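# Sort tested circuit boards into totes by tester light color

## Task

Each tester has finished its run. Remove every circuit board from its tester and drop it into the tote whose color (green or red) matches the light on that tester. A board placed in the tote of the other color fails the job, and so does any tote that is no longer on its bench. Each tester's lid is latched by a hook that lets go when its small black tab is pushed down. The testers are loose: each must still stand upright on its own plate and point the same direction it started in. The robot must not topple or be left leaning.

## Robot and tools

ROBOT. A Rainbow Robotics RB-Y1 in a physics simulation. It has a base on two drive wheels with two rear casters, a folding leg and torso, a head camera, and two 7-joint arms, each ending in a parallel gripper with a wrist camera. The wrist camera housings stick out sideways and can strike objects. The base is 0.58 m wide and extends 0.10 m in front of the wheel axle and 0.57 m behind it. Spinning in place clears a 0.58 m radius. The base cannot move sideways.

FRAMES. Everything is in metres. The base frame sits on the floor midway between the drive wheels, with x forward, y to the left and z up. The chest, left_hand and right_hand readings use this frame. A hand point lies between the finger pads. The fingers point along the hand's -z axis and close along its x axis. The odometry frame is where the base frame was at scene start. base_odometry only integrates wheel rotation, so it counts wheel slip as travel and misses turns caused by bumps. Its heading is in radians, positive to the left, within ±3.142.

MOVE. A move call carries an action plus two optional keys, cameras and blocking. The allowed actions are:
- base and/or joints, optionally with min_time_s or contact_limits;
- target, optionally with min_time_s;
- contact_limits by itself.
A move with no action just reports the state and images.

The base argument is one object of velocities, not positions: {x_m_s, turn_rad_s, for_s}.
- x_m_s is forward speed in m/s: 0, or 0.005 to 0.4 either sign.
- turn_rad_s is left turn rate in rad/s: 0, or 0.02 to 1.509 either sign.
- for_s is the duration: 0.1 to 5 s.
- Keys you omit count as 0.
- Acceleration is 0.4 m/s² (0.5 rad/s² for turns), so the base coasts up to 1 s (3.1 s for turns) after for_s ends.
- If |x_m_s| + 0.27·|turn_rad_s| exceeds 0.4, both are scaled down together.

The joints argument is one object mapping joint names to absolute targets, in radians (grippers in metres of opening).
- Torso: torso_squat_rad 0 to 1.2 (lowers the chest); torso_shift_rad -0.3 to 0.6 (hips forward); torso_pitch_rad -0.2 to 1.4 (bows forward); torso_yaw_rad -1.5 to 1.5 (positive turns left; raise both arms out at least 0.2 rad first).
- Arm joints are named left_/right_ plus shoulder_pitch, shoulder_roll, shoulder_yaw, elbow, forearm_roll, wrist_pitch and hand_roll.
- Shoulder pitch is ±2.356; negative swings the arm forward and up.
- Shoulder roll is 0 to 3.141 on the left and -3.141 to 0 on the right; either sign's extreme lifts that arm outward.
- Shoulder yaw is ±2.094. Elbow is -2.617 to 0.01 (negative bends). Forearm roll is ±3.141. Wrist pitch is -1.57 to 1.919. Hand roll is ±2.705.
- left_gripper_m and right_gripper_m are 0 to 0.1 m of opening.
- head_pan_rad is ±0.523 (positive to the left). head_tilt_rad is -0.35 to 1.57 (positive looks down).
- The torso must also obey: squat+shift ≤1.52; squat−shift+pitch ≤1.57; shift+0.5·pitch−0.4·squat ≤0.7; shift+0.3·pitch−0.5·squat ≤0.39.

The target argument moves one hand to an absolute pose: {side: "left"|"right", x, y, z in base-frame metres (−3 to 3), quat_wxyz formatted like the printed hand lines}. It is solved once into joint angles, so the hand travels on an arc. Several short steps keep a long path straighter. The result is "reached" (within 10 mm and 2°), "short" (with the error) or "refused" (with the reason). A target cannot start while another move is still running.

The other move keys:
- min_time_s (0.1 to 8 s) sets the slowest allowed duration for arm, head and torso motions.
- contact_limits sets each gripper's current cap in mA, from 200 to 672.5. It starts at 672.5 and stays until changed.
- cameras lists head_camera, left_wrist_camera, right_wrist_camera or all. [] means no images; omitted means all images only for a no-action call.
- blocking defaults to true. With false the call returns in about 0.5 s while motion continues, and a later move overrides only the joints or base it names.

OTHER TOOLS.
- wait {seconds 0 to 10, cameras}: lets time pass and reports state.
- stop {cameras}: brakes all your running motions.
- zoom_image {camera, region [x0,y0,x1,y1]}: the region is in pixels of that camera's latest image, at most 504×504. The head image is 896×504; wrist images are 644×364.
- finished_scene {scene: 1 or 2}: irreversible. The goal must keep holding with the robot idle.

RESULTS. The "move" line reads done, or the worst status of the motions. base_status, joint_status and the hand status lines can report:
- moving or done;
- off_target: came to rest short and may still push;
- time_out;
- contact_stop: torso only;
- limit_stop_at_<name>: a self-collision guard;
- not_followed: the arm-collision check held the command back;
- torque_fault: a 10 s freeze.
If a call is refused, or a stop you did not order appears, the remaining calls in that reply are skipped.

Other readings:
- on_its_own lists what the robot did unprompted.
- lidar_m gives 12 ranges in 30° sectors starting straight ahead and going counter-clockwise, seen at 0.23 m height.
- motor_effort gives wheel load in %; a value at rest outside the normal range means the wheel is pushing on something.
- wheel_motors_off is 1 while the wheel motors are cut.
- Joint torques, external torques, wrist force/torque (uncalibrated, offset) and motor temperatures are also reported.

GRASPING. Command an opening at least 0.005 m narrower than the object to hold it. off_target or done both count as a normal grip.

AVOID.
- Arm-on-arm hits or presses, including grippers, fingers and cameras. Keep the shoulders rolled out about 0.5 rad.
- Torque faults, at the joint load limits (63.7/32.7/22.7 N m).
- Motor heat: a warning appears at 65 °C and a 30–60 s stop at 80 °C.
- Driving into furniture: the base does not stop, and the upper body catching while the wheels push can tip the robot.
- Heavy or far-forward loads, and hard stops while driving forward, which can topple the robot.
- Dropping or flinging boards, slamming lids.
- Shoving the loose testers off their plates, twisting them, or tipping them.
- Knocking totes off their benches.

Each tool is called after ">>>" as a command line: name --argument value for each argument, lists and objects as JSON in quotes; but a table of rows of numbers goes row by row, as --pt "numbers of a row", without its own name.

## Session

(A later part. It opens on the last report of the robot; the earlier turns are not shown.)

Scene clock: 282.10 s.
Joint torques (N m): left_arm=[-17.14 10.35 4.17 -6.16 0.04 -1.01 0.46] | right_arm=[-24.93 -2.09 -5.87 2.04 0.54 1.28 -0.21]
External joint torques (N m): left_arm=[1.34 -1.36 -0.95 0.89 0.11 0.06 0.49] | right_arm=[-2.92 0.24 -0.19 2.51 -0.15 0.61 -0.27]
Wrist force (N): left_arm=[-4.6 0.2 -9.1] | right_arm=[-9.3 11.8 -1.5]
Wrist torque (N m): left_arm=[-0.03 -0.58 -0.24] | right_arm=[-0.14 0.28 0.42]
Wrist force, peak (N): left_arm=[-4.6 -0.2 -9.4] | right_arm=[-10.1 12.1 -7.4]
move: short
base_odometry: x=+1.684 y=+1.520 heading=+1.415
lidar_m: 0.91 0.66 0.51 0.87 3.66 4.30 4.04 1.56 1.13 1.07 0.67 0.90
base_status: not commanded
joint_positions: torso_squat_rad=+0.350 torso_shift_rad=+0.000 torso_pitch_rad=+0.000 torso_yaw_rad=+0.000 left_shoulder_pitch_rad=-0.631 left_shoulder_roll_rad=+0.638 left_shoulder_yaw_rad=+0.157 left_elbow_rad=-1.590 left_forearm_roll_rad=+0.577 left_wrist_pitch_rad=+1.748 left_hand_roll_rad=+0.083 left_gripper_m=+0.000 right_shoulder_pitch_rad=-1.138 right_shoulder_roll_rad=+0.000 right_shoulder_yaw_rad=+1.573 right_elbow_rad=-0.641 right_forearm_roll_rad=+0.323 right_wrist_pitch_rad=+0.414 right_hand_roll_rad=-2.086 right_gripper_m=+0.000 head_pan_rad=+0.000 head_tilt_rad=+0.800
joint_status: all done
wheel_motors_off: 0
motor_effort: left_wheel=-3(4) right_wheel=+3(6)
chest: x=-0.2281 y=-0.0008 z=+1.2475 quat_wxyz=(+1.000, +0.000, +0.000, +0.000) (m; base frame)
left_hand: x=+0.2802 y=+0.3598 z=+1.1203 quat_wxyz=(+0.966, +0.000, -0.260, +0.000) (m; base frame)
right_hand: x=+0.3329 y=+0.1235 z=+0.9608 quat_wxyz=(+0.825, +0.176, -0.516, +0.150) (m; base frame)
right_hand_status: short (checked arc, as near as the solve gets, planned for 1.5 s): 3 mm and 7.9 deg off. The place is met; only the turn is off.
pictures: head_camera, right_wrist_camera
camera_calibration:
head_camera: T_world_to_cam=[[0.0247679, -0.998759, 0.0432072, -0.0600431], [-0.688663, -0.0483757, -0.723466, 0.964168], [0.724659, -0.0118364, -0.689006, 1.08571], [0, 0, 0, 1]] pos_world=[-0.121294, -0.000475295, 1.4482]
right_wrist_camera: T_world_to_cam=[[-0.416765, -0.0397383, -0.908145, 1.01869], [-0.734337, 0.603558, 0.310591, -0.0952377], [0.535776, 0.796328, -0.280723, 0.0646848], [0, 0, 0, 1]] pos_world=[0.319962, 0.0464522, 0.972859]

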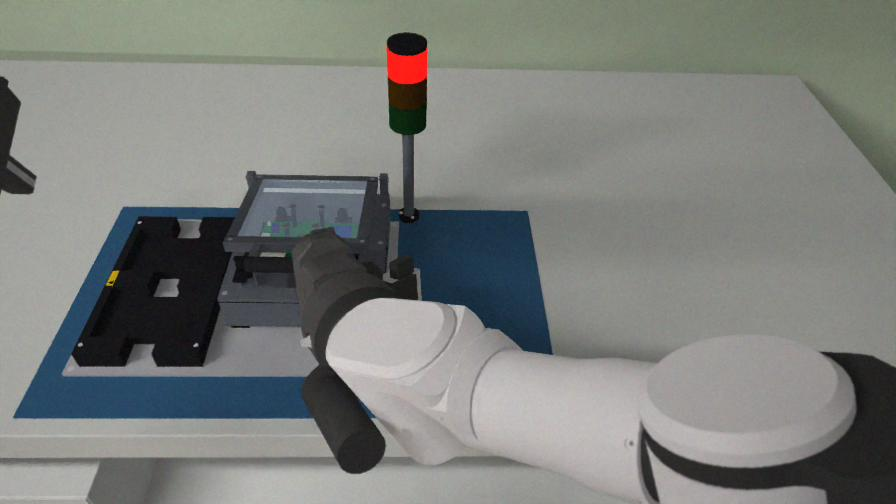

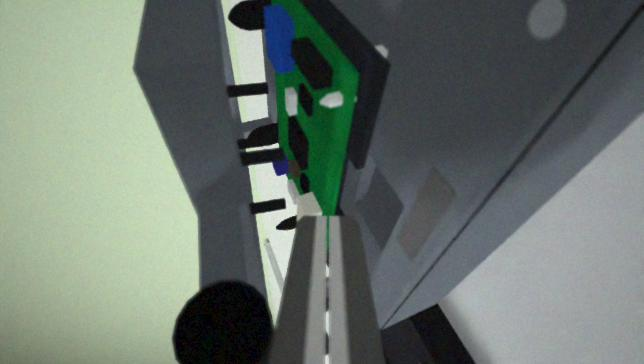

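>>> move --target '{"side":"right","x":0.345,"y":0.125,"z":1.02,"quat_wxyz":[0.811,0.176,-0.536,0.15]}' --min_time_s 1.5

>>> move --target '{"side":"right","x":0.38,"y":0.125,"z":1.07,"quat_wxyz":[0.80,0.2,-0.536,0.17]}' --min_time_s 1.5 --cameras '["all"]'

Scene clock: 291.87 s.
Joint torques (N m): left_arm=[-17.33 10.38 4.45 -6.17 0.13 -0.94 0.34] | right_arm=[-23.95 -7.11 -9.74 0.01 0.81 1.18 0.34]
External joint torques (N m): left_arm=[1.15 -1.33 -0.68 0.89 0.2 0.14 0.37] | right_arm=[-0.91 -2.77 -1.94 0.47 -0.14 0.73 0.28]
Wrist force (N): left_arm=[-4.6 -0.2 -8.9] | right_arm=[-6.6 10.7 -9.0]
Wrist torque (N m): left_arm=[0.03 -0.59 -0.24] | right_arm=[-0.03 0.50 0.41]
Wrist force, peak (N): left_arm=[-5.1 -0.3 -9.2] | right_arm=[-9.9 16.1 -2.8]
move: done
base_odometry: x=+1.684 y=+1.520 heading=+1.415
lidar_m: 0.90 0.67 0.50 0.86 3.67 4.30 4.04 1.55 1.13 1.08 0.67 0.90
base_status: not commanded
joint_positions: torso_squat_rad=+0.350 torso_shift_rad=+0.000 torso_pitch_rad=+0.000 torso_yaw_rad=+0.000 left_shoulder_pitch_rad=-0.631 left_shoulder_roll_rad=+0.638 left_shoulder_yaw_rad=+0.157 left_elbow_rad=-1.590 left_forearm_roll_rad=+0.577 left_wrist_pitch_rad=+1.748 left_hand_roll_rad=+0.083 left_gripper_m=+0.000 right_shoulder_pitch_rad=-1.237 right_shoulder_roll_rad=-0.132 right_shoulder_yaw_rad=+1.547 right_elbow_rad=-0.891 right_forearm_roll_rad=+0.160 right_wrist_pitch_rad=+0.533 right_hand_roll_rad=-1.947 right_gripper_m=+0.000 head_pan_rad=+0.000 head_tilt_rad=+0.800
joint_status: all done
wheel_motors_off: 0
motor_effort: left_wheel=-4(5) right_wheel=+3(5)
chest: x=-0.2281 y=-0.0008 z=+1.2475 quat_wxyz=(+1.000, +0.000, +0.000, +0.000) (m; base frame)
left_hand: x=+0.2802 y=+0.3598 z=+1.1202 quat_wxyz=(+0.966, +0.000, -0.260, +0.000) (m; base frame)
right_hand: x=+0.3446 y=+0.1254 z=+1.0195 quat_wxyz=(+0.812, +0.176, -0.536, +0.150) (m; base frame)
right_hand_status: reached (checked arc, planned for 1.5 s): 1 mm and 0.1 deg off.
camera_calibration:
head_camera: T_world_to_cam=[[0.0247684, -0.998759, 0.0432077, -0.0600462], [-0.688663, -0.0483764, -0.723466, 0.964237], [0.724659, -0.0118364, -0.689006, 1.08564], [0, 0, 0, 1]] pos_world=[-0.121194, -0.000475293, 1.4482]
left_wrist_camera: T_world_to_cam=[[0.871094, 0.0156696, 0.490867, -0.800959], [-0.227902, -0.872461, 0.432287, -0.0722069], [0.435036, -0.488432, -0.756424, 0.970255], [0, 0, 0, 1]] pos_world=[0.259158, 0.423457, 1.1583]
right_wrist_camera: T_world_to_cam=[[-0.374933, -0.0293261, -0.926588, 1.08007], [-0.747041, 0.601416, 0.283247, -0.0735271], [0.548958, 0.798398, -0.247398, 0.0346121], [0, 0, 0, 1]] pos_world=[0.331024, 0.0482602, 1.03017]

Scene clock: 293.70 s.
Joint torques (N m): left_arm=[-17.13 10.44 4.09 -6.19 0.11 -1.01 0.38] | right_arm=[-25.24 -9.52 -9.46 2.59 0.35 0.73 0.41]
External joint torques (N m): left_arm=[1.35 -1.26 -1.03 0.87 0.18 0.06 0.41] | right_arm=[-0.59 -3.15 -1.92 1.85 -0.29 0.39 0.36]
Wrist force (N): left_arm=[-4.8 0.0 -8.9] | right_arm=[-6.8 11.1 -7.6]
Wrist torque (N m): left_arm=[-0.01 -0.61 -0.23] | right_arm=[0.00 0.49 0.40]
Wrist force, peak (N): left_arm=[-4.7 0.1 -9.2] | right_arm=[-7.4 11.8 -9.2]
move: done
base_odometry: x=+1.684 y=+1.520 heading=+1.415
lidar_m: 0.90 0.66 0.51 0.87 3.67 4.31 4.04 1.55 1.12 1.07 0.68 0.90
base_status: not commanded
joint_positions: torso_squat_rad=+0.350 torso_shift_rad=+0.000 torso_pitch_rad=+0.000 torso_yaw_rad=+0.000 left_shoulder_pitch_rad=-0.631 left_shoulder_roll_rad=+0.638 left_shoulder_yaw_rad=+0.157 left_elbow_rad=-1.590 left_forearm_roll_rad=+0.577 left_wrist_pitch_rad=+1.748 left_hand_roll_rad=+0.083 left_gripper_m=+0.000 right_shoulder_pitch_rad=-1.348 right_shoulder_roll_rad=-0.161 right_shoulder_yaw_rad=+1.537 right_elbow_rad=-0.791 right_forearm_roll_rad=+0.042 right_wrist_pitch_rad=+0.345 right_hand_roll_rad=-1.891 right_gripper_m=+0.000 head_pan_rad=+0.000 head_tilt_rad=+0.800
joint_status: all done
wheel_motors_off: 0
motor_effort: left_wheel=-3(6) right_wheel=+3(5)
chest: x=-0.2281 y=-0.0008 z=+1.2475 quat_wxyz=(+1.000, +0.000, +0.000, +0.000) (m; base frame)
left_hand: x=+0.2802 y=+0.3598 z=+1.1202 quat_wxyz=(+0.966, +0.000, -0.260, +0.000) (m; base frame)
right_hand: x=+0.3793 y=+0.1255 z=+1.0697 quat_wxyz=(+0.801, +0.201, -0.537, +0.171) (m; base frame)
right_hand_status: reached (checked arc, planned for 1.5 s): 1 mm and 0.1 deg off.
pictures: head_camera, left_wrist_camera, right_wrist_camera
camera_calibration:
head_camera: T_world_to_cam=[[0.024771, -0.998759, 0.043206, -0.0600434], [-0.688713, -0.0483761, -0.723418, 0.964162], [0.724611, -0.0118367, -0.689057, 1.0857], [0, 0, 0, 1]] pos_world=[-0.121194, -0.000475294, 1.4482]
left_wrist_camera: T_world_to_cam=[[0.871094, 0.0156696, 0.490867, -0.800959], [-0.227902, -0.872461, 0.432287, -0.0722069], [0.435036, -0.488432, -0.756424, 0.970255], [0, 0, 0, 1]] pos_world=[0.259158, 0.423457, 1.1583]
right_wrist_camera: T_world_to_cam=[[-0.361627, -0.0317954, -0.93178, 1.14034], [-0.786111, 0.547726, 0.286402, -0.0437447], [0.501254, 0.836053, -0.223067, 0.0153219], [0, 0, 0, 1]] pos_world=[0.370309, 0.0474076, 1.07849]

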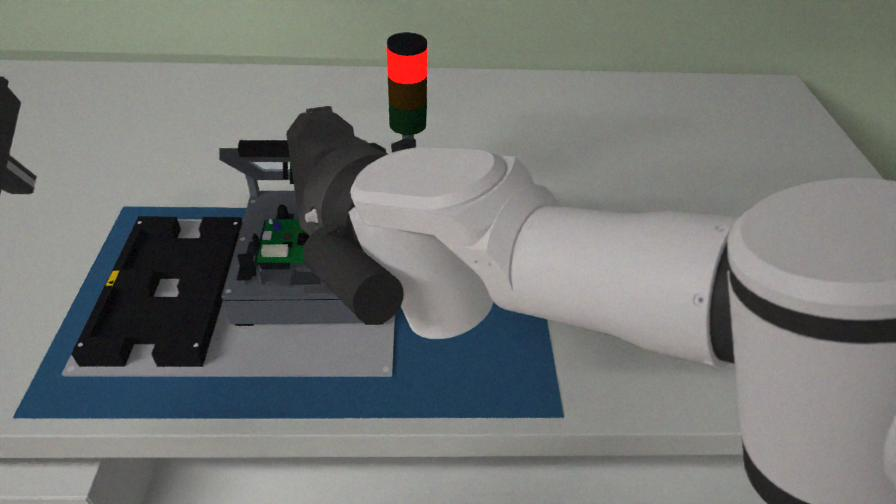

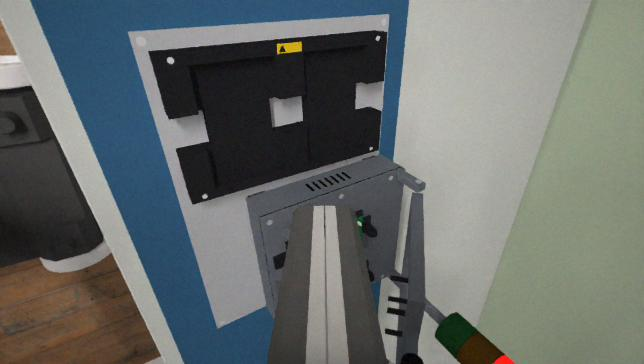

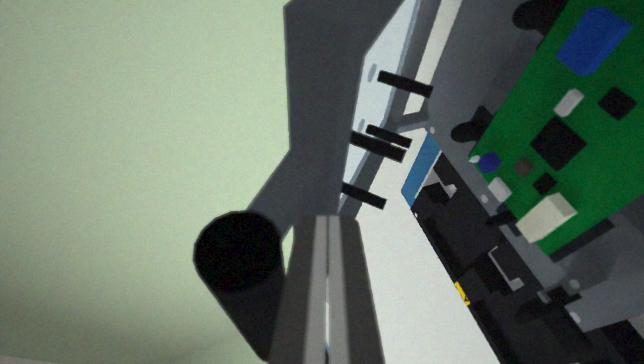

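Great; lid ~55-70°. Push on over.

>>> move --target '{"side":"right","x":0.45,"y":0.125,"z":1.09,"quat_wxyz":[0.79,0.22,-0.536,0.19]}' --min_time_s 1.8 --cameras '["head_camera"]'

>>> move --target '{"side":"right","x":0.50,"y":0.125,"z":1.08,"quat_wxyz":[0.79,0.22,-0.536,0.19]}' --min_time_s 1.8 --cameras '["head_camera","right_wrist_camera"]'

Scene clock: 300.87 s.
Joint torques (N m): left_arm=[-17.2 10.49 4.31 -6.26 0.18 -1.03 0.36] | right_arm=[-24.42 -5.64 -2.27 2.95 -0.54 0.34 -0.26]
External joint torques (N m): left_arm=[1.28 -1.22 -0.82 0.79 0.25 0.05 0.39] | right_arm=[1.23 1.79 1.3 0.55 -0.5 -0.03 -0.31]
Wrist force (N): left_arm=[-4.6 0.1 -9.0] | right_arm=[-3.9 9.9 -8.6]
Wrist torque (N m): left_arm=[-0.01 -0.61 -0.24] | right_arm=[-0.05 0.49 0.45]
Wrist force, peak (N): left_arm=[-4.9 0.0 -9.2] | right_arm=[0.0 28.2 -2.5]
move: short
base_odometry: x=+1.684 y=+1.519 heading=+1.415
lidar_m: 0.90 0.66 0.51 0.87 3.67 4.31 4.04 1.56 1.12 1.08 0.68 0.91
base_status: not commanded
joint_positions: torso_squat_rad=+0.350 torso_shift_rad=+0.000 torso_pitch_rad=+0.000 torso_yaw_rad=+0.000 left_shoulder_pitch_rad=-0.631 left_shoulder_roll_rad=+0.638 left_shoulder_yaw_rad=+0.157 left_elbow_rad=-1.590 left_forearm_roll_rad=+0.577 left_wrist_pitch_rad=+1.748 left_hand_roll_rad=+0.083 left_gripper_m=+0.000 right_shoulder_pitch_rad=-1.415 right_shoulder_roll_rad=-0.011 right_shoulder_yaw_rad=+1.564 right_elbow_rad=-0.303 right_forearm_roll_rad=-0.004 right_wrist_pitch_rad=-0.001 right_hand_roll_rad=-1.897 right_gripper_m=+0.000 head_pan_rad=+0.000 head_tilt_rad=+0.800
joint_status: all done
wheel_motors_off: 0
motor_effort: left_wheel=-2(5) right_wheel=+4(6)
chest: x=-0.2281 y=-0.0007 z=+1.2475 quat_wxyz=(+1.000, +0.000, +0.000, +0.000) (m; base frame)
left_hand: x=+0.2802 y=+0.3598 z=+1.1203 quat_wxyz=(+0.966, +0.000, -0.260, +0.000) (m; base frame)
right_hand: x=+0.4224 y=+0.1091 z=+1.1005 quat_wxyz=(+0.792, +0.206, -0.546, +0.178) (m; base frame)
right_hand_status: short (checked arc, as near as the solve gets, planned for 1.8 s): 34 mm and 2.3 deg off.
pictures: head_camera
camera_calibration:
head_camera: T_world_to_cam=[[0.0248341, -0.998754, 0.0432812, -0.0600419], [-0.688608, -0.0484758, -0.723512, 0.964246], [0.724709, -0.0118359, -0.688954, 1.08564], [0, 0, 0, 1]] pos_world=[-0.121294, -0.00037493, 1.4482]

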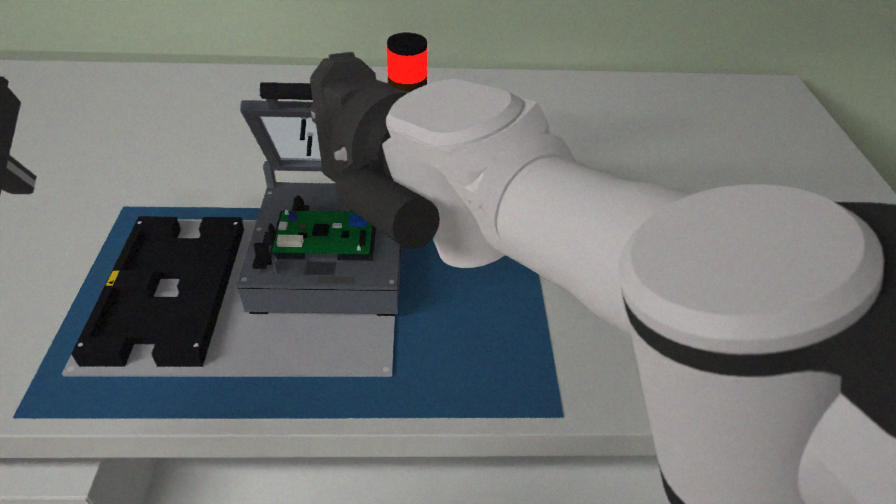

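Scene clock: 303.00 s.
Joint torques (N m): left_arm=[-17.29 10.37 4.34 -6.26 0.1 -0.96 0.35] | right_arm=[-21.81 -14.32 -4.7 6.18 0.04 1.74 0.41]
External joint torques (N m): left_arm=[1.2 -1.33 -0.79 0.79 0.17 0.12 0.38] | right_arm=[4.08 -6.75 -1.47 3.72 0.09 1.37 0.36]
Wrist force (N): left_arm=[-4.7 -0.2 -9.0] | right_arm=[-5.6 15.8 -9.1]
Wrist torque (N m): left_arm=[0.02 -0.59 -0.25] | right_arm=[0.12 0.52 0.48]
Wrist force, peak (N): left_arm=[-4.9 -0.1 -9.2] | right_arm=[-5.8 16.3 -9.2]
move: short
base_odometry: x=+1.684 y=+1.519 heading=+1.415
lidar_m: 0.90 0.65 0.50 0.86 3.68 4.30 4.04 1.55 1.12 1.07 0.66 0.90
base_status: not commanded
joint_positions: torso_squat_rad=+0.350 torso_shift_rad=+0.000 torso_pitch_rad=+0.000 torso_yaw_rad=+0.000 left_shoulder_pitch_rad=-0.631 left_shoulder_roll_rad=+0.638 left_shoulder_yaw_rad=+0.157 left_elbow_rad=-1.590 left_forearm_roll_rad=+0.577 left_wrist_pitch_rad=+1.748 left_hand_roll_rad=+0.083 left_gripper_m=+0.000 right_shoulder_pitch_rad=-1.413 right_shoulder_roll_rad=-0.017 right_shoulder_yaw_rad=+1.558 right_elbow_rad=-0.268 right_forearm_roll_rad=-0.003 right_wrist_pitch_rad=-0.011 right_hand_roll_rad=-1.890 right_gripper_m=+0.000 head_pan_rad=+0.000 head_tilt_rad=+0.800
joint_status: all done
wheel_motors_off: 0
motor_effort: left_wheel=-2(3) right_wheel=+3(5)
chest: x=-0.2281 y=-0.0007 z=+1.2475 quat_wxyz=(+1.000, +0.000, +0.000, +0.000) (m; base frame)
left_hand: x=+0.2802 y=+0.3599 z=+1.1203 quat_wxyz=(+0.966, +0.000, -0.260, +0.000) (m; base frame)
right_hand: x=+0.4323 y=+0.0923 z=+1.1037 quat_wxyz=(+0.792, +0.195, -0.552, +0.169) (m; base frame)
right_hand_status: short (checked arc, as near as the solve gets, planned for 1.8 s): 79 mm and 4.2 deg off.
pictures: head_camera, right_wrist_camera
camera_calibration:
head_camera: T_world_to_cam=[[0.0248373, -0.998754, 0.043279, -0.0600384], [-0.68866, -0.0484755, -0.723462, 0.964168], [0.724659, -0.0118357, -0.689006, 1.08571], [0, 0, 0, 1]] pos_world=[-0.121294, -0.00037493, 1.4482]
right_wrist_camera: T_world_to_cam=[[-0.328054, -0.0270089, -0.944273, 1.18894], [-0.789643, 0.556494, 0.258416, 0.0380726], [0.518503, 0.830413, -0.203887, -0.00402582], [0, 0, 0, 1]] pos_world=[0.422186, 0.0142679, 1.11202]

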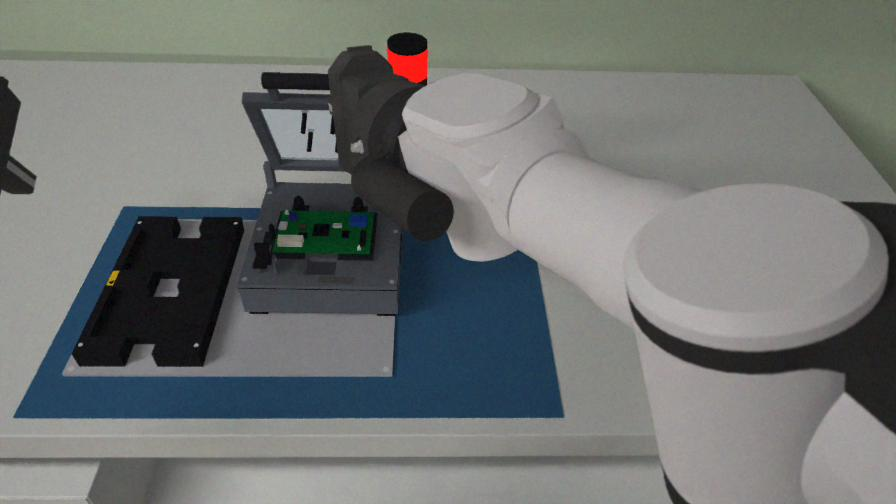

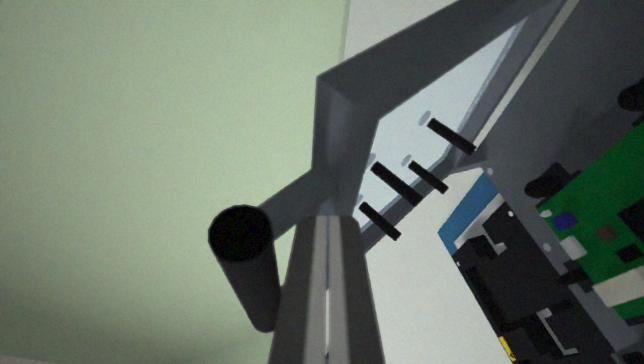

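>>> move --base '{"x_m_s":0.08,"for_s":0.8}' --cameras '["head_camera","right_wrist_camera","left_wrist_camera"]'

Scene clock: 310.50 s.
Joint torques (N m): left_arm=[-17.42 10.33 4.17 -6.11 0.1 -1.08 0.35] | right_arm=[0.05 -9.74 0.38 4.8 -0.24 1.73 -0.02]
External joint torques (N m): left_arm=[1.08 -1.36 -0.95 0.94 0.17 0 0.37] | right_arm=[25.99 -2.08 3.61 2.31 -0.19 1.35 -0.08]
Wrist force (N): left_arm=[-4.8 0.2 -8.8] | right_arm=[28.5 26.1 6.1]
Wrist torque (N m): left_arm=[-0.04 -0.61 -0.25] | right_arm=[0.30 -0.56 0.81]
Wrist force, peak (N): left_arm=[-4.8 0.0 -9.3] | right_arm=[31.3 30.4 15.6]
move: done
base_odometry: x=+1.694 y=+1.583 heading=+1.416
lidar_m: 0.84 0.66 0.48 0.66 3.67 4.36 4.11 1.55 1.13 1.08 0.65 0.89
base_status: done (sent for 0.8 of 0.8 s)
joint_positions: torso_squat_rad=+0.350 torso_shift_rad=-0.001 torso_pitch_rad=-0.002 torso_yaw_rad=+0.000 left_shoulder_pitch_rad=-0.631 left_shoulder_roll_rad=+0.638 left_shoulder_yaw_rad=+0.157 left_elbow_rad=-1.590 left_forearm_roll_rad=+0.577 left_wrist_pitch_rad=+1.748 left_hand_roll_rad=+0.083 left_gripper_m=+0.000 right_shoulder_pitch_rad=-1.418 right_shoulder_roll_rad=-0.018 right_shoulder_yaw_rad=+1.557 right_elbow_rad=-0.268 right_forearm_roll_rad=-0.003 right_wrist_pitch_rad=-0.011 right_hand_roll_rad=-1.890 right_gripper_m=+0.000 head_pan_rad=+0.000 head_tilt_rad=+0.800
joint_status: not commanded
wheel_motors_off: 0
motor_effort: left_wheel=+6(26) right_wheel=-9(21)
chest: x=-0.2289 y=-0.0008 z=+1.2474 quat_wxyz=(+1.000, +0.001, -0.001, +0.000) (m; base frame)
left_hand: x=+0.2795 y=+0.3599 z=+1.1210 quat_wxyz=(+0.965, +0.000, -0.261, +0.000) (m; base frame)
right_hand: x=+0.4328 y=+0.0927 z=+1.1084 quat_wxyz=(+0.790, +0.195, -0.555, +0.170) (m; base frame)
pictures: head_camera, left_wrist_camera, right_wrist_camera
camera_calibration:
head_camera: T_world_to_cam=[[0.024846, -0.998755, 0.043248, -0.0599695], [-0.68758, -0.0484766, -0.724488, 0.965103], [0.725683, -0.0117358, -0.687929, 1.08515], [0, 0, 0, 1]] pos_world=[-0.122396, -0.000374761, 1.4483]
left_wrist_camera: T_world_to_cam=[[0.870306, 0.0158216, 0.492258, -0.802091], [-0.228468, -0.87247, 0.431971, -0.0720895], [0.436314, -0.488412, -0.7557, 0.970007], [0, 0, 0, 1]] pos_world=[0.258367, 0.423558, 1.15901]
right_wrist_camera: T_world_to_cam=[[-0.321592, -0.0263526, -0.946512, 1.19321], [-0.791601, 0.555982, 0.253479, 0.043264], [0.519563, 0.830777, -0.19966, -0.00888281], [0, 0, 0, 1]] pos_world=[0.422591, 0.0147699, 1.11665]

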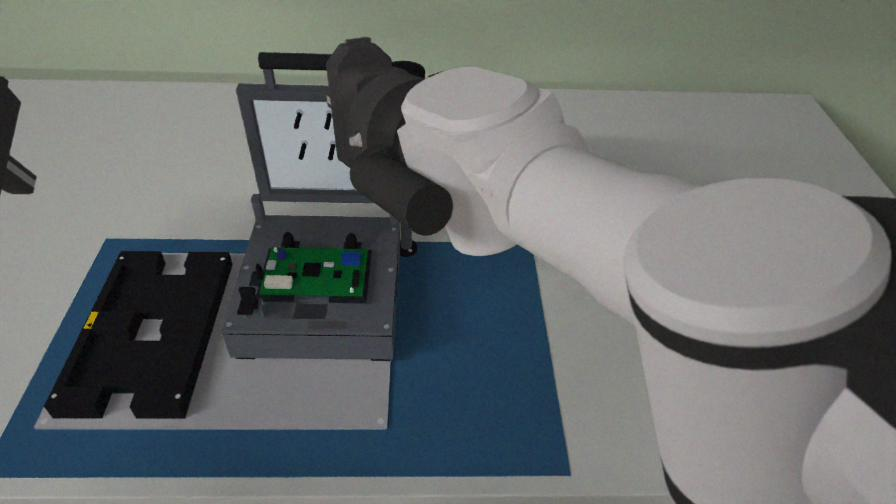

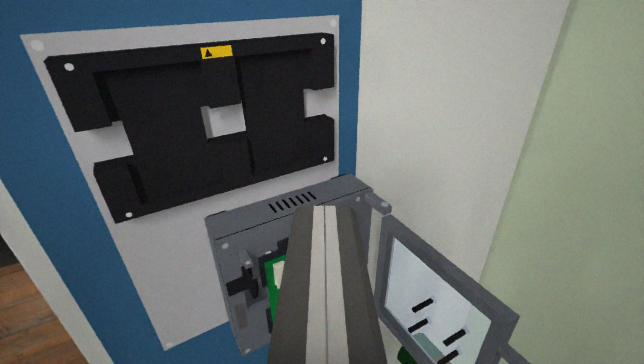

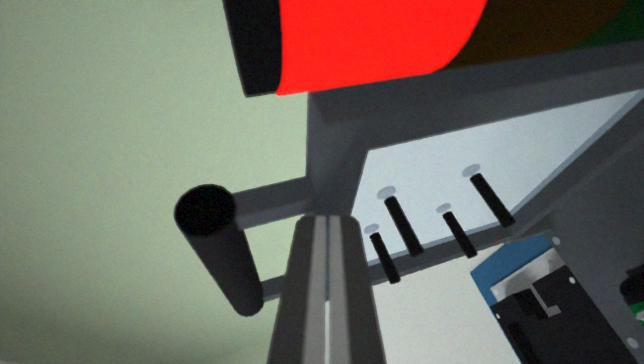

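>>> move --target '{"side":"right","x":0.36,"y":0.09,"z":1.11,"quat_wxyz":[0.79,0.195,-0.555,0.17]}' --min_time_s 1.5

>>> move --target '{"side":"right","x":0.25,"y":-0.25,"z":1.16,"quat_wxyz":[0.766,0,-0.643,0]}' --cameras '["head_camera"]'

>>> zoom_image --camera "head_camera" --region '[180, 30, 480, 380]'

Scene clock: 319.30 s.
Joint torques (N m): left_arm=[-17.49 10.69 4.8 -6.14 0.14 -1 0.24] | right_arm=[-21.62 -6.8 -10.54 -0.04 0.88 0.16 0.41]
External joint torques (N m): left_arm=[0.99 -1.02 -0.32 0.92 0.21 0.08 0.27] | right_arm=[2.64 0.36 -0.1 -0.24 -0.14 -0.16 0.35]
Wrist force (N): left_arm=[-4.6 0.2 -8.8] | right_arm=[-4.0 10.0 -8.6]
Wrist torque (N m): left_arm=[-0.02 -0.58 -0.24] | right_arm=[-0.06 0.47 0.45]
Wrist force, peak (N): left_arm=[-4.8 0.1 -9.6] | right_arm=[17.8 59.6 16.2]
move: done
base_odometry: x=+1.694 y=+1.583 heading=+1.416
lidar_m: 0.84 0.67 0.48 0.66 3.68 4.36 4.10 1.56 1.12 1.07 0.65 0.89
base_status: not commanded
joint_positions: torso_squat_rad=+0.350 torso_shift_rad=+0.000 torso_pitch_rad=+0.000 torso_yaw_rad=+0.000 left_shoulder_pitch_rad=-0.631 left_shoulder_roll_rad=+0.638 left_shoulder_yaw_rad=+0.157 left_elbow_rad=-1.590 left_forearm_roll_rad=+0.577 left_wrist_pitch_rad=+1.748 left_hand_roll_rad=+0.083 left_gripper_m=+0.000 right_shoulder_pitch_rad=-1.362 right_shoulder_roll_rad=-0.419 right_shoulder_yaw_rad=+1.519 right_elbow_rad=-1.232 right_forearm_roll_rad=+0.033 right_wrist_pitch_rad=+0.550 right_hand_roll_rad=-1.862 right_gripper_m=+0.000 head_pan_rad=+0.000 head_tilt_rad=+0.800
joint_status: all done
wheel_motors_off: 0
motor_effort: left_wheel=+4(21) right_wheel=-5(10)
chest: x=-0.2281 y=-0.0008 z=+1.2475 quat_wxyz=(+1.000, +0.000, +0.000, +0.000) (m; base frame)
left_hand: x=+0.2802 y=+0.3598 z=+1.1202 quat_wxyz=(+0.966, +0.000, -0.260, +0.000) (m; base frame)
right_hand: x=+0.3604 y=+0.0896 z=+1.1096 quat_wxyz=(+0.791, +0.196, -0.554, +0.170) (m; base frame)
right_hand_status: reached (checked arc, planned for 1.5 s): 1 mm and 0.1 deg off.
camera_calibration:
head_camera: T_world_to_cam=[[0.0247679, -0.998759, 0.0432072, -0.0600456], [-0.688663, -0.0483757, -0.723466, 0.964237], [0.724659, -0.0118364, -0.689006, 1.08564], [0, 0, 0, 1]] pos_world=[-0.121194, -0.000475295, 1.4482]
left_wrist_camera: T_world_to_cam=[[0.871113, 0.0155509, 0.490836, -0.800828], [-0.228025, -0.872409, 0.432328, -0.0722893], [0.434933, -0.488529, -0.756421, 0.970194], [0, 0, 0, 1]] pos_world=[0.259158, 0.423356, 1.1582]
right_wrist_camera: T_world_to_cam=[[-0.323337, -0.026441, -0.945914, 1.17095], [-0.791804, 0.554929, 0.255147, -0.0143363], [0.518168, 0.831478, -0.200365, 0.0327636], [0, 0, 0, 1]] pos_world=[0.350285, 0.0116746, 1.11784]

Scene clock: 321.10 s.
Joint torques (N m): left_arm=[-17.53 10.93 4.48 -6.31 0.2 -1.03 0.38] | right_arm=[-13.91 -7.72 -8.91 -1.29 1.51 0.55 0.03]
External joint torques (N m): left_arm=[0.95 -0.78 -0.65 0.74 0.26 0.04 0.41] | right_arm=[1.56 1.22 0.82 -0.03 -0.18 -0.4 -0.02]
Wrist force (N): left_arm=[-4.9 0.2 -9.2] | right_arm=[-4.0 11.0 -7.5]
Wrist torque (N m): left_arm=[-0.03 -0.62 -0.24] | right_arm=[-0.13 0.48 0.49]
Wrist force, peak (N): left_arm=[-4.7 -0.1 -9.3] | right_arm=[-3.8 11.1 -9.0]
move: done
base_odometry: x=+1.694 y=+1.583 heading=+1.416
lidar_m: 0.84 0.67 0.48 0.66 3.67 4.36 4.11 1.55 1.12 1.07 0.66 0.89
base_status: not commanded
joint_positions: torso_squat_rad=+0.350 torso_shift_rad=+0.000 torso_pitch_rad=+0.000 torso_yaw_rad=+0.000 left_shoulder_pitch_rad=-0.631 left_shoulder_roll_rad=+0.638 left_shoulder_yaw_rad=+0.157 left_elbow_rad=-1.590 left_forearm_roll_rad=+0.577 left_wrist_pitch_rad=+1.748 left_hand_roll_rad=+0.083 left_gripper_m=+0.000 right_shoulder_pitch_rad=-1.161 right_shoulder_roll_rad=-1.358 right_shoulder_yaw_rad=+1.646 right_elbow_rad=-2.263 right_forearm_roll_rad=+0.333 right_wrist_pitch_rad=+1.222 right_hand_roll_rad=-2.055 right_gripper_m=+0.000 head_pan_rad=+0.000 head_tilt_rad=+0.800
joint_status: all done
wheel_motors_off: 0
motor_effort: left_wheel=+6(6) right_wheel=-5(7)
chest: x=-0.2281 y=-0.0007 z=+1.2475 quat_wxyz=(+1.000, +0.000, +0.000, +0.000) (m; base frame)
left_hand: x=+0.2802 y=+0.3598 z=+1.1202 quat_wxyz=(+0.966, +0.000, -0.260, +0.000) (m; base frame)
right_hand: x=+0.2501 y=-0.2501 z=+1.1602 quat_wxyz=(+0.766, +0.000, -0.643, +0.000) (m; base frame)
right_hand_status: reached (checked arc, planned for 1.4 s): 0 mm and 0.0 deg off.
pictures: head_camera
camera_calibration:
head_camera: T_world_to_cam=[[0.0246965, -0.998758, 0.0432771, -0.0600557], [-0.688666, -0.0483771, -0.723463, 0.964237], [0.724658, -0.0119364, -0.689006, 1.08564], [0, 0, 0, 1]] pos_world=[-0.121194, -0.000375455, 1.4482]

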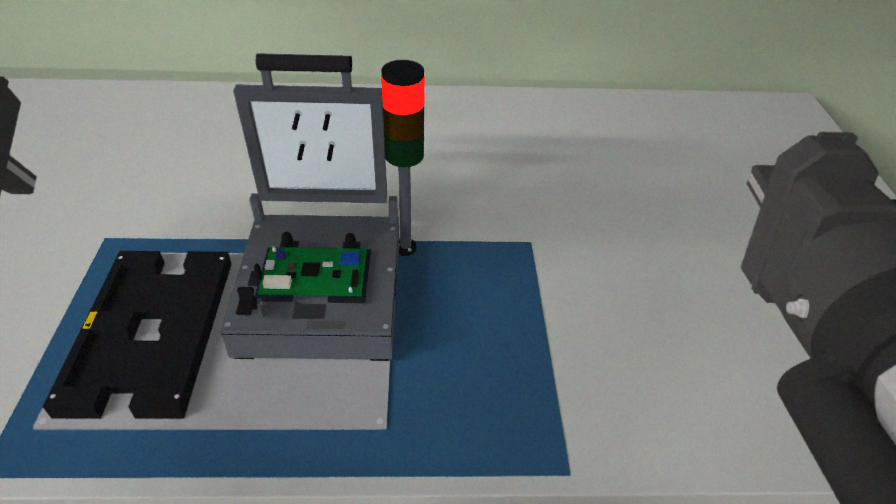

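Scaled by 1.440 from the camera's 896x504 image, which has a finer 1280x720 frame.

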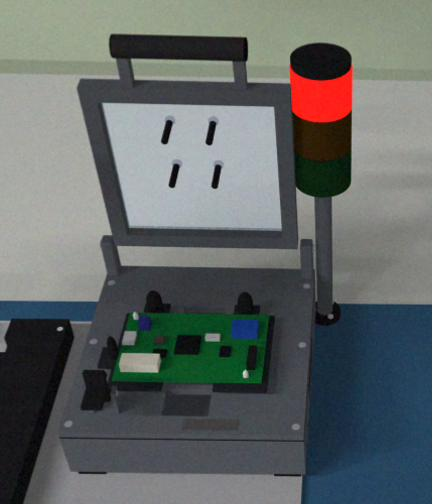

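>>> move --joints '{"left_gripper_m":0.1}'

>>> move --target '{"side":"left","x":0.33,"y":0.17,"z":1.04,"quat_wxyz":[0.9962,0,-0.0872,0]}' --cameras '["left_wrist_camera","head_camera"]'

>>> zoom_image --camera "left_wrist_camera" --region '[150, 80, 500, 364]'

Scene clock: 336.23 s.
Joint torques (N m): left_arm=[-17.51 10.86 4.41 -6.18 0.18 -1.02 0.34] | right_arm=[-14.03 -7.58 -9 -1.27 1.37 0.62 0.01]
External joint torques (N m): left_arm=[0.97 -0.84 -0.71 0.87 0.25 0.05 0.37] | right_arm=[1.44 1.36 0.73 -0.01 -0.32 -0.33 -0.05]
Wrist force (N): left_arm=[-4.6 0.2 -9.1] | right_arm=[-4.0 10.8 -7.8]
Wrist torque (N m): left_arm=[-0.03 -0.58 -0.24] | right_arm=[-0.10 0.47 0.45]
Wrist force, peak (N): left_arm=[-4.8 0.0 -9.2] | right_arm=[-4.3 11.0 -7.8]
move: done
base_odometry: x=+1.694 y=+1.583 heading=+1.416
lidar_m: 0.84 0.67 0.48 0.66 3.68 4.36 4.10 1.56 1.13 1.07 0.65 0.89
base_status: not commanded
joint_positions: torso_squat_rad=+0.350 torso_shift_rad=+0.000 torso_pitch_rad=+0.000 torso_yaw_rad=+0.000 left_shoulder_pitch_rad=-0.631 left_shoulder_roll_rad=+0.638 left_shoulder_yaw_rad=+0.157 left_elbow_rad=-1.590 left_forearm_roll_rad=+0.577 left_wrist_pitch_rad=+1.748 left_hand_roll_rad=+0.083 left_gripper_m=+0.100 right_shoulder_pitch_rad=-1.161 right_shoulder_roll_rad=-1.358 right_shoulder_yaw_rad=+1.646 right_elbow_rad=-2.263 right_forearm_roll_rad=+0.333 right_wrist_pitch_rad=+1.222 right_hand_roll_rad=-2.055 right_gripper_m=+0.000 head_pan_rad=+0.000 head_tilt_rad=+0.800
joint_status: all done
wheel_motors_off: 0
motor_effort: left_wheel=+6(7) right_wheel=-5(7)
chest: x=-0.2281 y=-0.0007 z=+1.2475 quat_wxyz=(+1.000, +0.000, +0.000, +0.000) (m; base frame)
left_hand: x=+0.2802 y=+0.3598 z=+1.1202 quat_wxyz=(+0.966, +0.000, -0.260, +0.000) (m; base frame)
right_hand: x=+0.2501 y=-0.2501 z=+1.1602 quat_wxyz=(+0.766, +0.000, -0.643, +0.000) (m; base frame)
camera_calibration:
head_camera: T_world_to_cam=[[0.0246965, -0.998758, 0.0432771, -0.0600557], [-0.688666, -0.0483771, -0.723463, 0.964237], [0.724658, -0.0119364, -0.689006, 1.08564], [0, 0, 0, 1]] pos_world=[-0.121194, -0.000375455, 1.4482]
left_wrist_camera: T_world_to_cam=[[0.871125, 0.0155938, 0.490814, -0.800823], [-0.22802, -0.872365, 0.432419, -0.0724149], [0.434912, -0.488606, -0.756383, 0.970188], [0, 0, 0, 1]] pos_world=[0.259158, 0.423356, 1.1582]
right_wrist_camera: T_world_to_cam=[[-0.156164, 0.0200259, -0.987528, 1.19229], [-0.43492, 0.896261, 0.0869515, 0.265266], [0.886824, 0.443074, -0.131254, 0.112977], [0, 0, 0, 1]] pos_world=[0.201371, -0.311682, 1.16918]

Scene clock: 338.23 s.
Joint torques (N m): left_arm=[-22.15 8.09 2.32 -6.52 -0.03 -0.49 0.21] | right_arm=[-13.92 -7.52 -9.04 -1.15 1.53 0.8 -0.11]
External joint torques (N m): left_arm=[2.36 0.3 -0.37 1.61 0.04 -0.06 0.22] | right_arm=[1.55 1.42 0.69 0.11 -0.16 -0.15 -0.16]
Wrist force (N): left_arm=[-2.5 0.3 -9.9] | right_arm=[-4.2 10.6 -7.9]
Wrist torque (N m): left_arm=[-0.06 -0.44 -0.21] | right_arm=[-0.10 0.47 0.46]
Wrist force, peak (N): left_arm=[-3.0 0.7 -10.4] | right_arm=[-4.1 11.0 -8.0]
move: done
base_odometry: x=+1.694 y=+1.583 heading=+1.416
lidar_m: 0.84 0.66 0.48 0.67 3.68 4.37 4.11 1.55 1.13 1.07 0.65 0.89
base_status: not commanded
joint_positions: torso_squat_rad=+0.350 torso_shift_rad=+0.000 torso_pitch_rad=+0.000 torso_yaw_rad=+0.000 left_shoulder_pitch_rad=-1.173 left_shoulder_roll_rad=+0.271 left_shoulder_yaw_rad=-0.173 left_elbow_rad=-0.672 left_forearm_roll_rad=+0.441 left_wrist_pitch_rad=+1.591 left_hand_roll_rad=+0.251 left_gripper_m=+0.100 right_shoulder_pitch_rad=-1.161 right_shoulder_roll_rad=-1.358 right_shoulder_yaw_rad=+1.646 right_elbow_rad=-2.263 right_forearm_roll_rad=+0.333 right_wrist_pitch_rad=+1.222 right_hand_roll_rad=-2.055 right_gripper_m=+0.000 head_pan_rad=+0.000 head_tilt_rad=+0.800
joint_status: all done
wheel_motors_off: 0
motor_effort: left_wheel=+6(7) right_wheel=-6(7)
chest: x=-0.2280 y=-0.0007 z=+1.2475 quat_wxyz=(+1.000, +0.000, +0.000, +0.000) (m; base frame)
left_hand: x=+0.3297 y=+0.1698 z=+1.0402 quat_wxyz=(+0.996, +0.000, -0.089, +0.000) (m; base frame)
left_hand_status: reached (checked arc, planned for 1.3 s): 0 mm and 0.2 deg off.
right_hand: x=+0.2501 y=-0.2501 z=+1.1602 quat_wxyz=(+0.766, +0.000, -0.643, +0.000) (m; base frame)
pictures: head_camera, left_wrist_camera
camera_calibration:
head_camera: T_world_to_cam=[[0.0246992, -0.998758, 0.0432753, -0.0600528], [-0.688716, -0.0483768, -0.723415, 0.964161], [0.72461, -0.0119367, -0.689056, 1.0857], [0, 0, 0, 1]] pos_world=[-0.121194, -0.000375457, 1.4482]
left_wrist_camera: T_world_to_cam=[[0.986173, 0.0153372, 0.165005, -0.500758], [-0.0675162, -0.872136, 0.484583, -0.299481], [0.151339, -0.489023, -0.859042, 0.99578], [0, 0, 0, 1]] pos_world=[0.322914, 0.233452, 1.08317]

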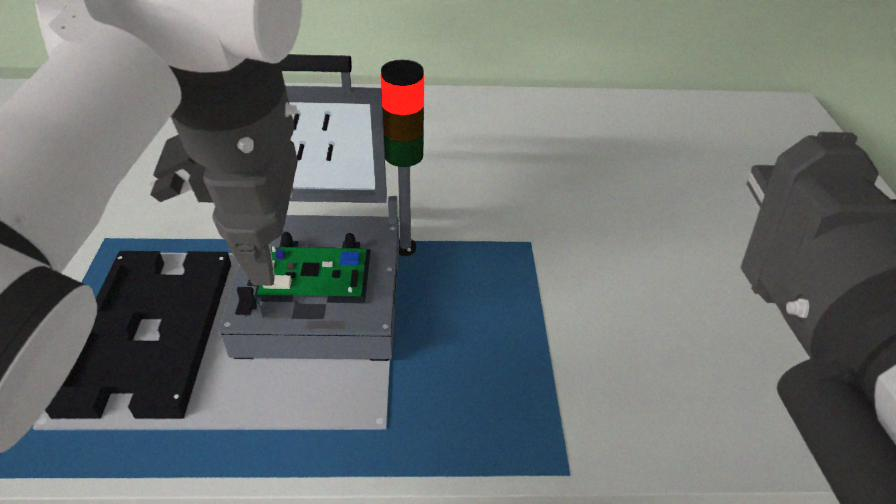

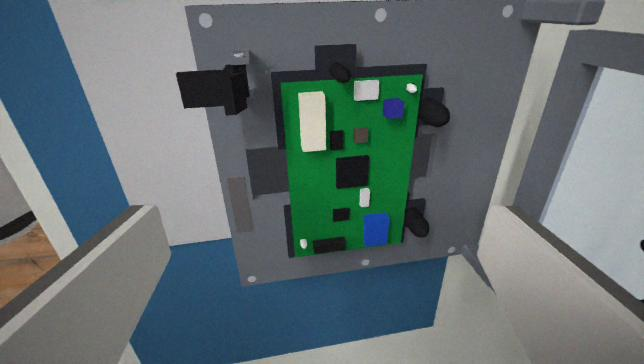

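Scaled by 1.440 from the camera's 644x364 image, which has a finer 920x520 frame.

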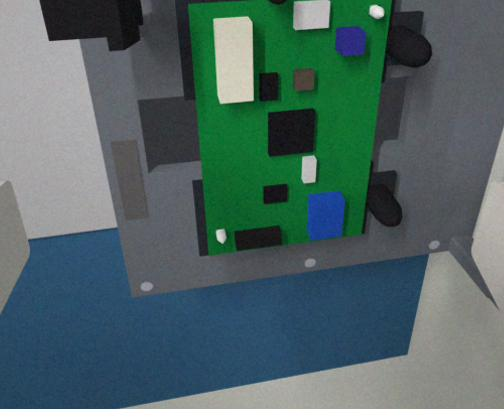

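>>> move --target '{"side":"left","x":0.362,"y":0.152,"z":0.995,"quat_wxyz":[1,0,0,0.005]}' --cameras '["left_wrist_camera","head_camera"]'

>>> zoom_image --camera "left_wrist_camera" --region '[100, 80, 544, 364]'

Scene clock: 353.37 s.
Joint torques (N m): left_arm=[-23.41 7.45 2.34 -6.83 0.12 -0.45 -0.11] | right_arm=[-14.17 -7.26 -9.22 -1.1 1.48 0.61 -0.01]
External joint torques (N m): left_arm=[1.55 -0.55 1.26 1.43 0.14 0.23 -0.1] | right_arm=[1.3 1.68 0.52 0.17 -0.22 -0.34 -0.07]
Wrist force (N): left_arm=[-3.5 0.6 -9.4] | right_arm=[-4.0 10.9 -7.7]
Wrist torque (N m): left_arm=[-0.08 -0.51 -0.20] | right_arm=[-0.09 0.49 0.47]
Wrist force, peak (N): left_arm=[-3.9 0.9 -10.3] | right_arm=[-4.1 11.2 -7.6]
move: short
base_odometry: x=+1.694 y=+1.583 heading=+1.416
lidar_m: 0.84 0.66 0.48 0.66 3.67 4.36 4.11 1.55 1.13 1.07 0.64 0.89
base_status: not commanded
joint_positions: torso_squat_rad=+0.350 torso_shift_rad=+0.000 torso_pitch_rad=+0.000 torso_yaw_rad=+0.000 left_shoulder_pitch_rad=-1.279 left_shoulder_roll_rad=+0.191 left_shoulder_yaw_rad=-0.157 left_elbow_rad=-0.267 left_forearm_roll_rad=+0.430 left_wrist_pitch_rad=+1.177 left_hand_roll_rad=+0.190 left_gripper_m=+0.100 right_shoulder_pitch_rad=-1.161 right_shoulder_roll_rad=-1.358 right_shoulder_yaw_rad=+1.646 right_elbow_rad=-2.263 right_forearm_roll_rad=+0.333 right_wrist_pitch_rad=+1.222 right_hand_roll_rad=-2.055 right_gripper_m=+0.000 head_pan_rad=+0.000 head_tilt_rad=+0.800
joint_status: all done
wheel_motors_off: 0
motor_effort: left_wheel=+5(7) right_wheel=-5(7)
chest: x=-0.2280 y=-0.0007 z=+1.2475 quat_wxyz=(+1.000, +0.000, +0.000, +0.000) (m; base frame)
left_hand: x=+0.3613 y=+0.1521 z=+0.9953 quat_wxyz=(+0.988, -0.018, -0.152, +0.005) (m; base frame)
left_hand_status: short (checked arc, as near as the solve gets, planned for 0.7 s): 1 mm and 17.6 deg off. The place is met; only the turn is off.
right_hand: x=+0.2501 y=-0.2500 z=+1.1602 quat_wxyz=(+0.766, +0.000, -0.643, +0.000) (m; base frame)
pictures: head_camera, left_wrist_camera
camera_calibration:
head_camera: T_world_to_cam=[[0.0246992, -0.998758, 0.0432753, -0.0600528], [-0.688716, -0.0483768, -0.723415, 0.964161], [0.72461, -0.0119367, -0.689056, 1.0857], [0, 0, 0, 1]] pos_world=[-0.121194, -0.000375457, 1.4482]
left_wrist_camera: T_world_to_cam=[[0.957431, 0.0300953, 0.287089, -0.637559], [-0.124165, -0.854906, 0.503705, -0.292118], [0.260593, -0.517909, -0.814777, 0.864592], [0, 0, 0, 1]] pos_world=[0.348841, 0.217234, 1.03463]

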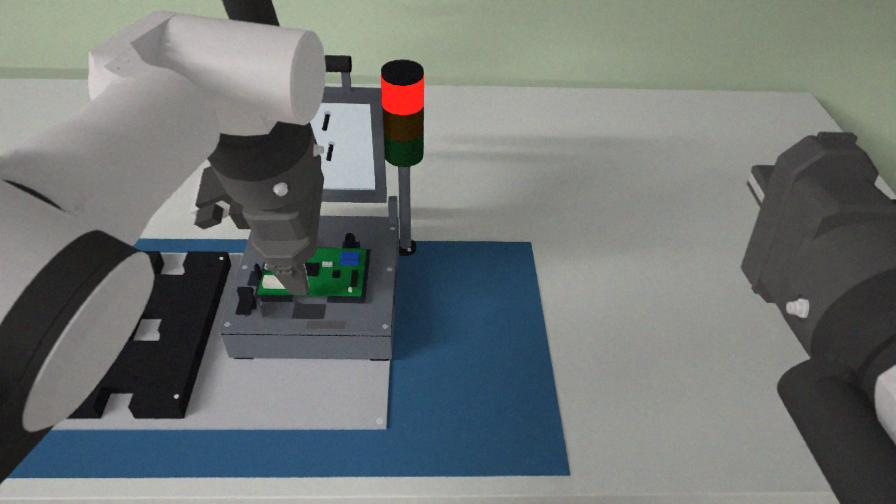

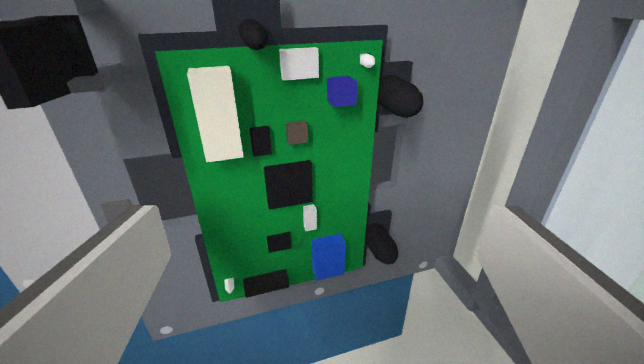

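Scaled by 1.135 from the camera's 644x364 image, which has a finer 920x520 frame.

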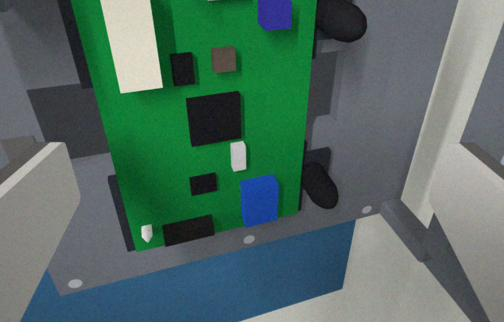

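>>> move --target '{"side":"left","x":0.27,"y":0.17,"z":1.06,"quat_wxyz":[0.99,0,-0.12,0]}'

>>> move --joints '{"torso_pitch_rad":0.25,"head_tilt_rad":0.6}'

>>> move --target '{"side":"left","x":0.36,"y":0.152,"z":0.99,"quat_wxyz":[1,0,0,0.008]}' --cameras '["left_wrist_camera","head_camera"]'

Scene clock: 365.13 s.
Joint torques (N m): left_arm=[-20.1 6.95 4.93 -6.34 0.03 -0.75 -0.1] | right_arm=[-13.89 -7.51 -8.98 -0.97 1.57 0.7 -0.03]
External joint torques (N m): left_arm=[1.13 0.53 -1.03 0.4 0.24 -0.27 -0.09] | right_arm=[1.58 1.43 0.75 0.3 -0.12 -0.24 -0.09]
Wrist force (N): left_arm=[-3.3 0.0 -9.7] | right_arm=[-4.2 10.9 -7.6]
Wrist torque (N m): left_arm=[-0.02 -0.52 -0.22] | right_arm=[-0.13 0.46 0.46]
Wrist force, peak (N): left_arm=[-4.4 0.4 -10.4] | right_arm=[-4.1 11.1 -7.7]
move: done
base_odometry: x=+1.694 y=+1.583 heading=+1.416
lidar_m: 0.84 0.68 0.48 0.65 3.67 4.36 4.10 1.56 1.12 1.07 0.64 0.89
base_status: not commanded
joint_positions: torso_squat_rad=+0.350 torso_shift_rad=+0.000 torso_pitch_rad=+0.000 torso_yaw_rad=+0.000 left_shoulder_pitch_rad=-0.880 left_shoulder_roll_rad=+0.421 left_shoulder_yaw_rad=-0.318 left_elbow_rad=-1.394 left_forearm_roll_rad=+0.595 left_wrist_pitch_rad=+1.840 left_hand_roll_rad=+0.522 left_gripper_m=+0.100 right_shoulder_pitch_rad=-1.161 right_shoulder_roll_rad=-1.358 right_shoulder_yaw_rad=+1.646 right_elbow_rad=-2.263 right_forearm_roll_rad=+0.333 right_wrist_pitch_rad=+1.222 right_hand_roll_rad=-2.055 right_gripper_m=+0.000 head_pan_rad=+0.000 head_tilt_rad=+0.800
joint_status: all done
wheel_motors_off: 0
motor_effort: left_wheel=+5(8) right_wheel=-3(7)
chest: x=-0.2280 y=-0.0007 z=+1.2475 quat_wxyz=(+1.000, +0.000, +0.000, +0.000) (m; base frame)
left_hand: x=+0.2700 y=+0.1700 z=+1.0600 quat_wxyz=(+0.993, +0.000, -0.120, +0.000) (m; base frame)
left_hand_status: reached (checked arc, planned for 1.5 s): 0 mm and 0.0 deg off.
right_hand: x=+0.2501 y=-0.2500 z=+1.1602 quat_wxyz=(+0.766, +0.000, -0.643, +0.000) (m; base frame)
camera_calibration:
head_camera: T_world_to_cam=[[0.0247685, -0.998753, 0.0433471, -0.060148], [-0.688713, -0.0484766, -0.723411, 0.964156], [0.72461, -0.0119359, -0.689055, 1.0857], [0, 0, 0, 1]] pos_world=[-0.121194, -0.000375092, 1.4482]
left_wrist_camera: T_world_to_cam=[[0.973843, 0.015592, 0.226688, -0.507184], [-0.0975938, -0.872234, 0.479253, -0.299145], [0.205197, -0.48884, -0.847897, 0.99556], [0, 0, 0, 1]] pos_world=[0.260437, 0.233654, 1.10247]
right_wrist_camera: T_world_to_cam=[[-0.156166, 0.0199915, -0.987528, 1.19228], [-0.435043, 0.896203, 0.0869398, 0.265196], [0.886764, 0.443194, -0.13126, 0.112989], [0, 0, 0, 1]] pos_world=[0.201371, -0.311581, 1.16918]

Scene clock: 376.20 s.
Joint torques (N m): left_arm=[13.93 -1.87 -7.36 11.6 2.17 2.7 -0.21] | right_arm=[-12.27 -9.76 -8.52 -2.37 1.36 0.82 0.04]
External joint torques (N m): left_arm=[33.1 -7.89 -12.83 18.84 2.19 2.86 -0.21] | right_arm=[1.27 0.45 0.03 0.49 -0.27 -0.07 -0.01]
External joint torques when the fault began: left_arm=[51.12 -16.75 -20.61 30.58 2.63 -6.1 -0.97]
Wrist force (N): left_arm=[-4.2 0.4 66.9] | right_arm=[-3.9 10.7 -8.8]
Wrist torque (N m): left_arm=[0.34 -4.45 -0.20] | right_arm=[-0.11 0.46 0.47]
Wrist force, peak (N): left_arm=[-53.7 19.3 159.8] | right_arm=[-3.2 11.8 -10.8]
move: torque_fault
TORQUE FAULT: left_elbow_rad reached its load limit. The robot stopped for 10 seconds, dropped its targets and accepts commands again. The stop added 9.0 s to the call.
base_odometry: x=+1.694 y=+1.583 heading=+1.415
lidar_m: 0.84 0.66 0.48 0.67 3.67 4.36 4.10 1.55 1.12 1.07 0.64 0.89
base_status: not commanded
joint_positions: torso_squat_rad=+0.351 torso_shift_rad=-0.005 torso_pitch_rad=+0.221 torso_yaw_rad=+0.001 left_shoulder_pitch_rad=-0.896 left_shoulder_roll_rad=+0.426 left_shoulder_yaw_rad=-0.312 left_elbow_rad=-1.404 left_forearm_roll_rad=+0.594 left_wrist_pitch_rad=+1.840 left_hand_roll_rad=+0.522 left_gripper_m=+0.100 right_shoulder_pitch_rad=-1.161 right_shoulder_roll_rad=-1.358 right_shoulder_yaw_rad=+1.647 right_elbow_rad=-2.263 right_forearm_roll_rad=+0.333 right_wrist_pitch_rad=+1.222 right_hand_roll_rad=-2.055 right_gripper_m=+0.000 head_pan_rad=+0.000 head_tilt_rad=+0.600
joint_status: torso_pitch_rad torque_fault (moved +0.222 of +0.250); the others done
wheel_motors_off: 0
on_its_own: torso_pitch_rad is held at +0.224, not at your +0.250, since a torque_fault
motor_effort: left_wheel=-2(20) right_wheel=+3(28)
chest: x=-0.1631 y=-0.0011 z=+1.2396 quat_wxyz=(+0.994, +0.001, +0.111, +0.001) (m; base frame)
left_hand: x=+0.2889 y=+0.1691 z=+0.9573 quat_wxyz=(+1.000, -0.001, -0.023, -0.001) (m; base frame)
right_hand: x=+0.2844 y=-0.2495 z=+1.0491 quat_wxyz=(+0.832, +0.001, -0.554, +0.000) (m; base frame)
camera_calibration:
head_camera: T_world_to_cam=[[0.0266822, -0.998769, 0.0418097, -0.0601698], [-0.704107, -0.0484664, -0.708438, 1.0032], [0.709592, -0.0105358, -0.704534, 1.0157], [0, 0, 0, 1]] pos_world=[-0.0127643, -0.000772818, 1.42882]
left_wrist_camera: T_world_to_cam=[[0.999364, 0.013849, 0.032853, -0.3238], [-0.00407541, -0.871059, 0.491162, -0.287484], [0.035419, -0.490984, -0.870449, 0.975112], [0, 0, 0, 1]] pos_world=[0.287885, 0.232833, 1.00062]
right_wrist_camera: T_world_to_cam=[[-0.369653, 0.0204674, -0.928944, 1.08726], [-0.406565, 0.89541, 0.181512, 0.181934], [0.835501, 0.444773, -0.322669, 0.283546], [0, 0, 0, 1]] pos_world=[0.238975, -0.311272, 1.06848]

not run: a stop that you did not command came earlier in this reply.


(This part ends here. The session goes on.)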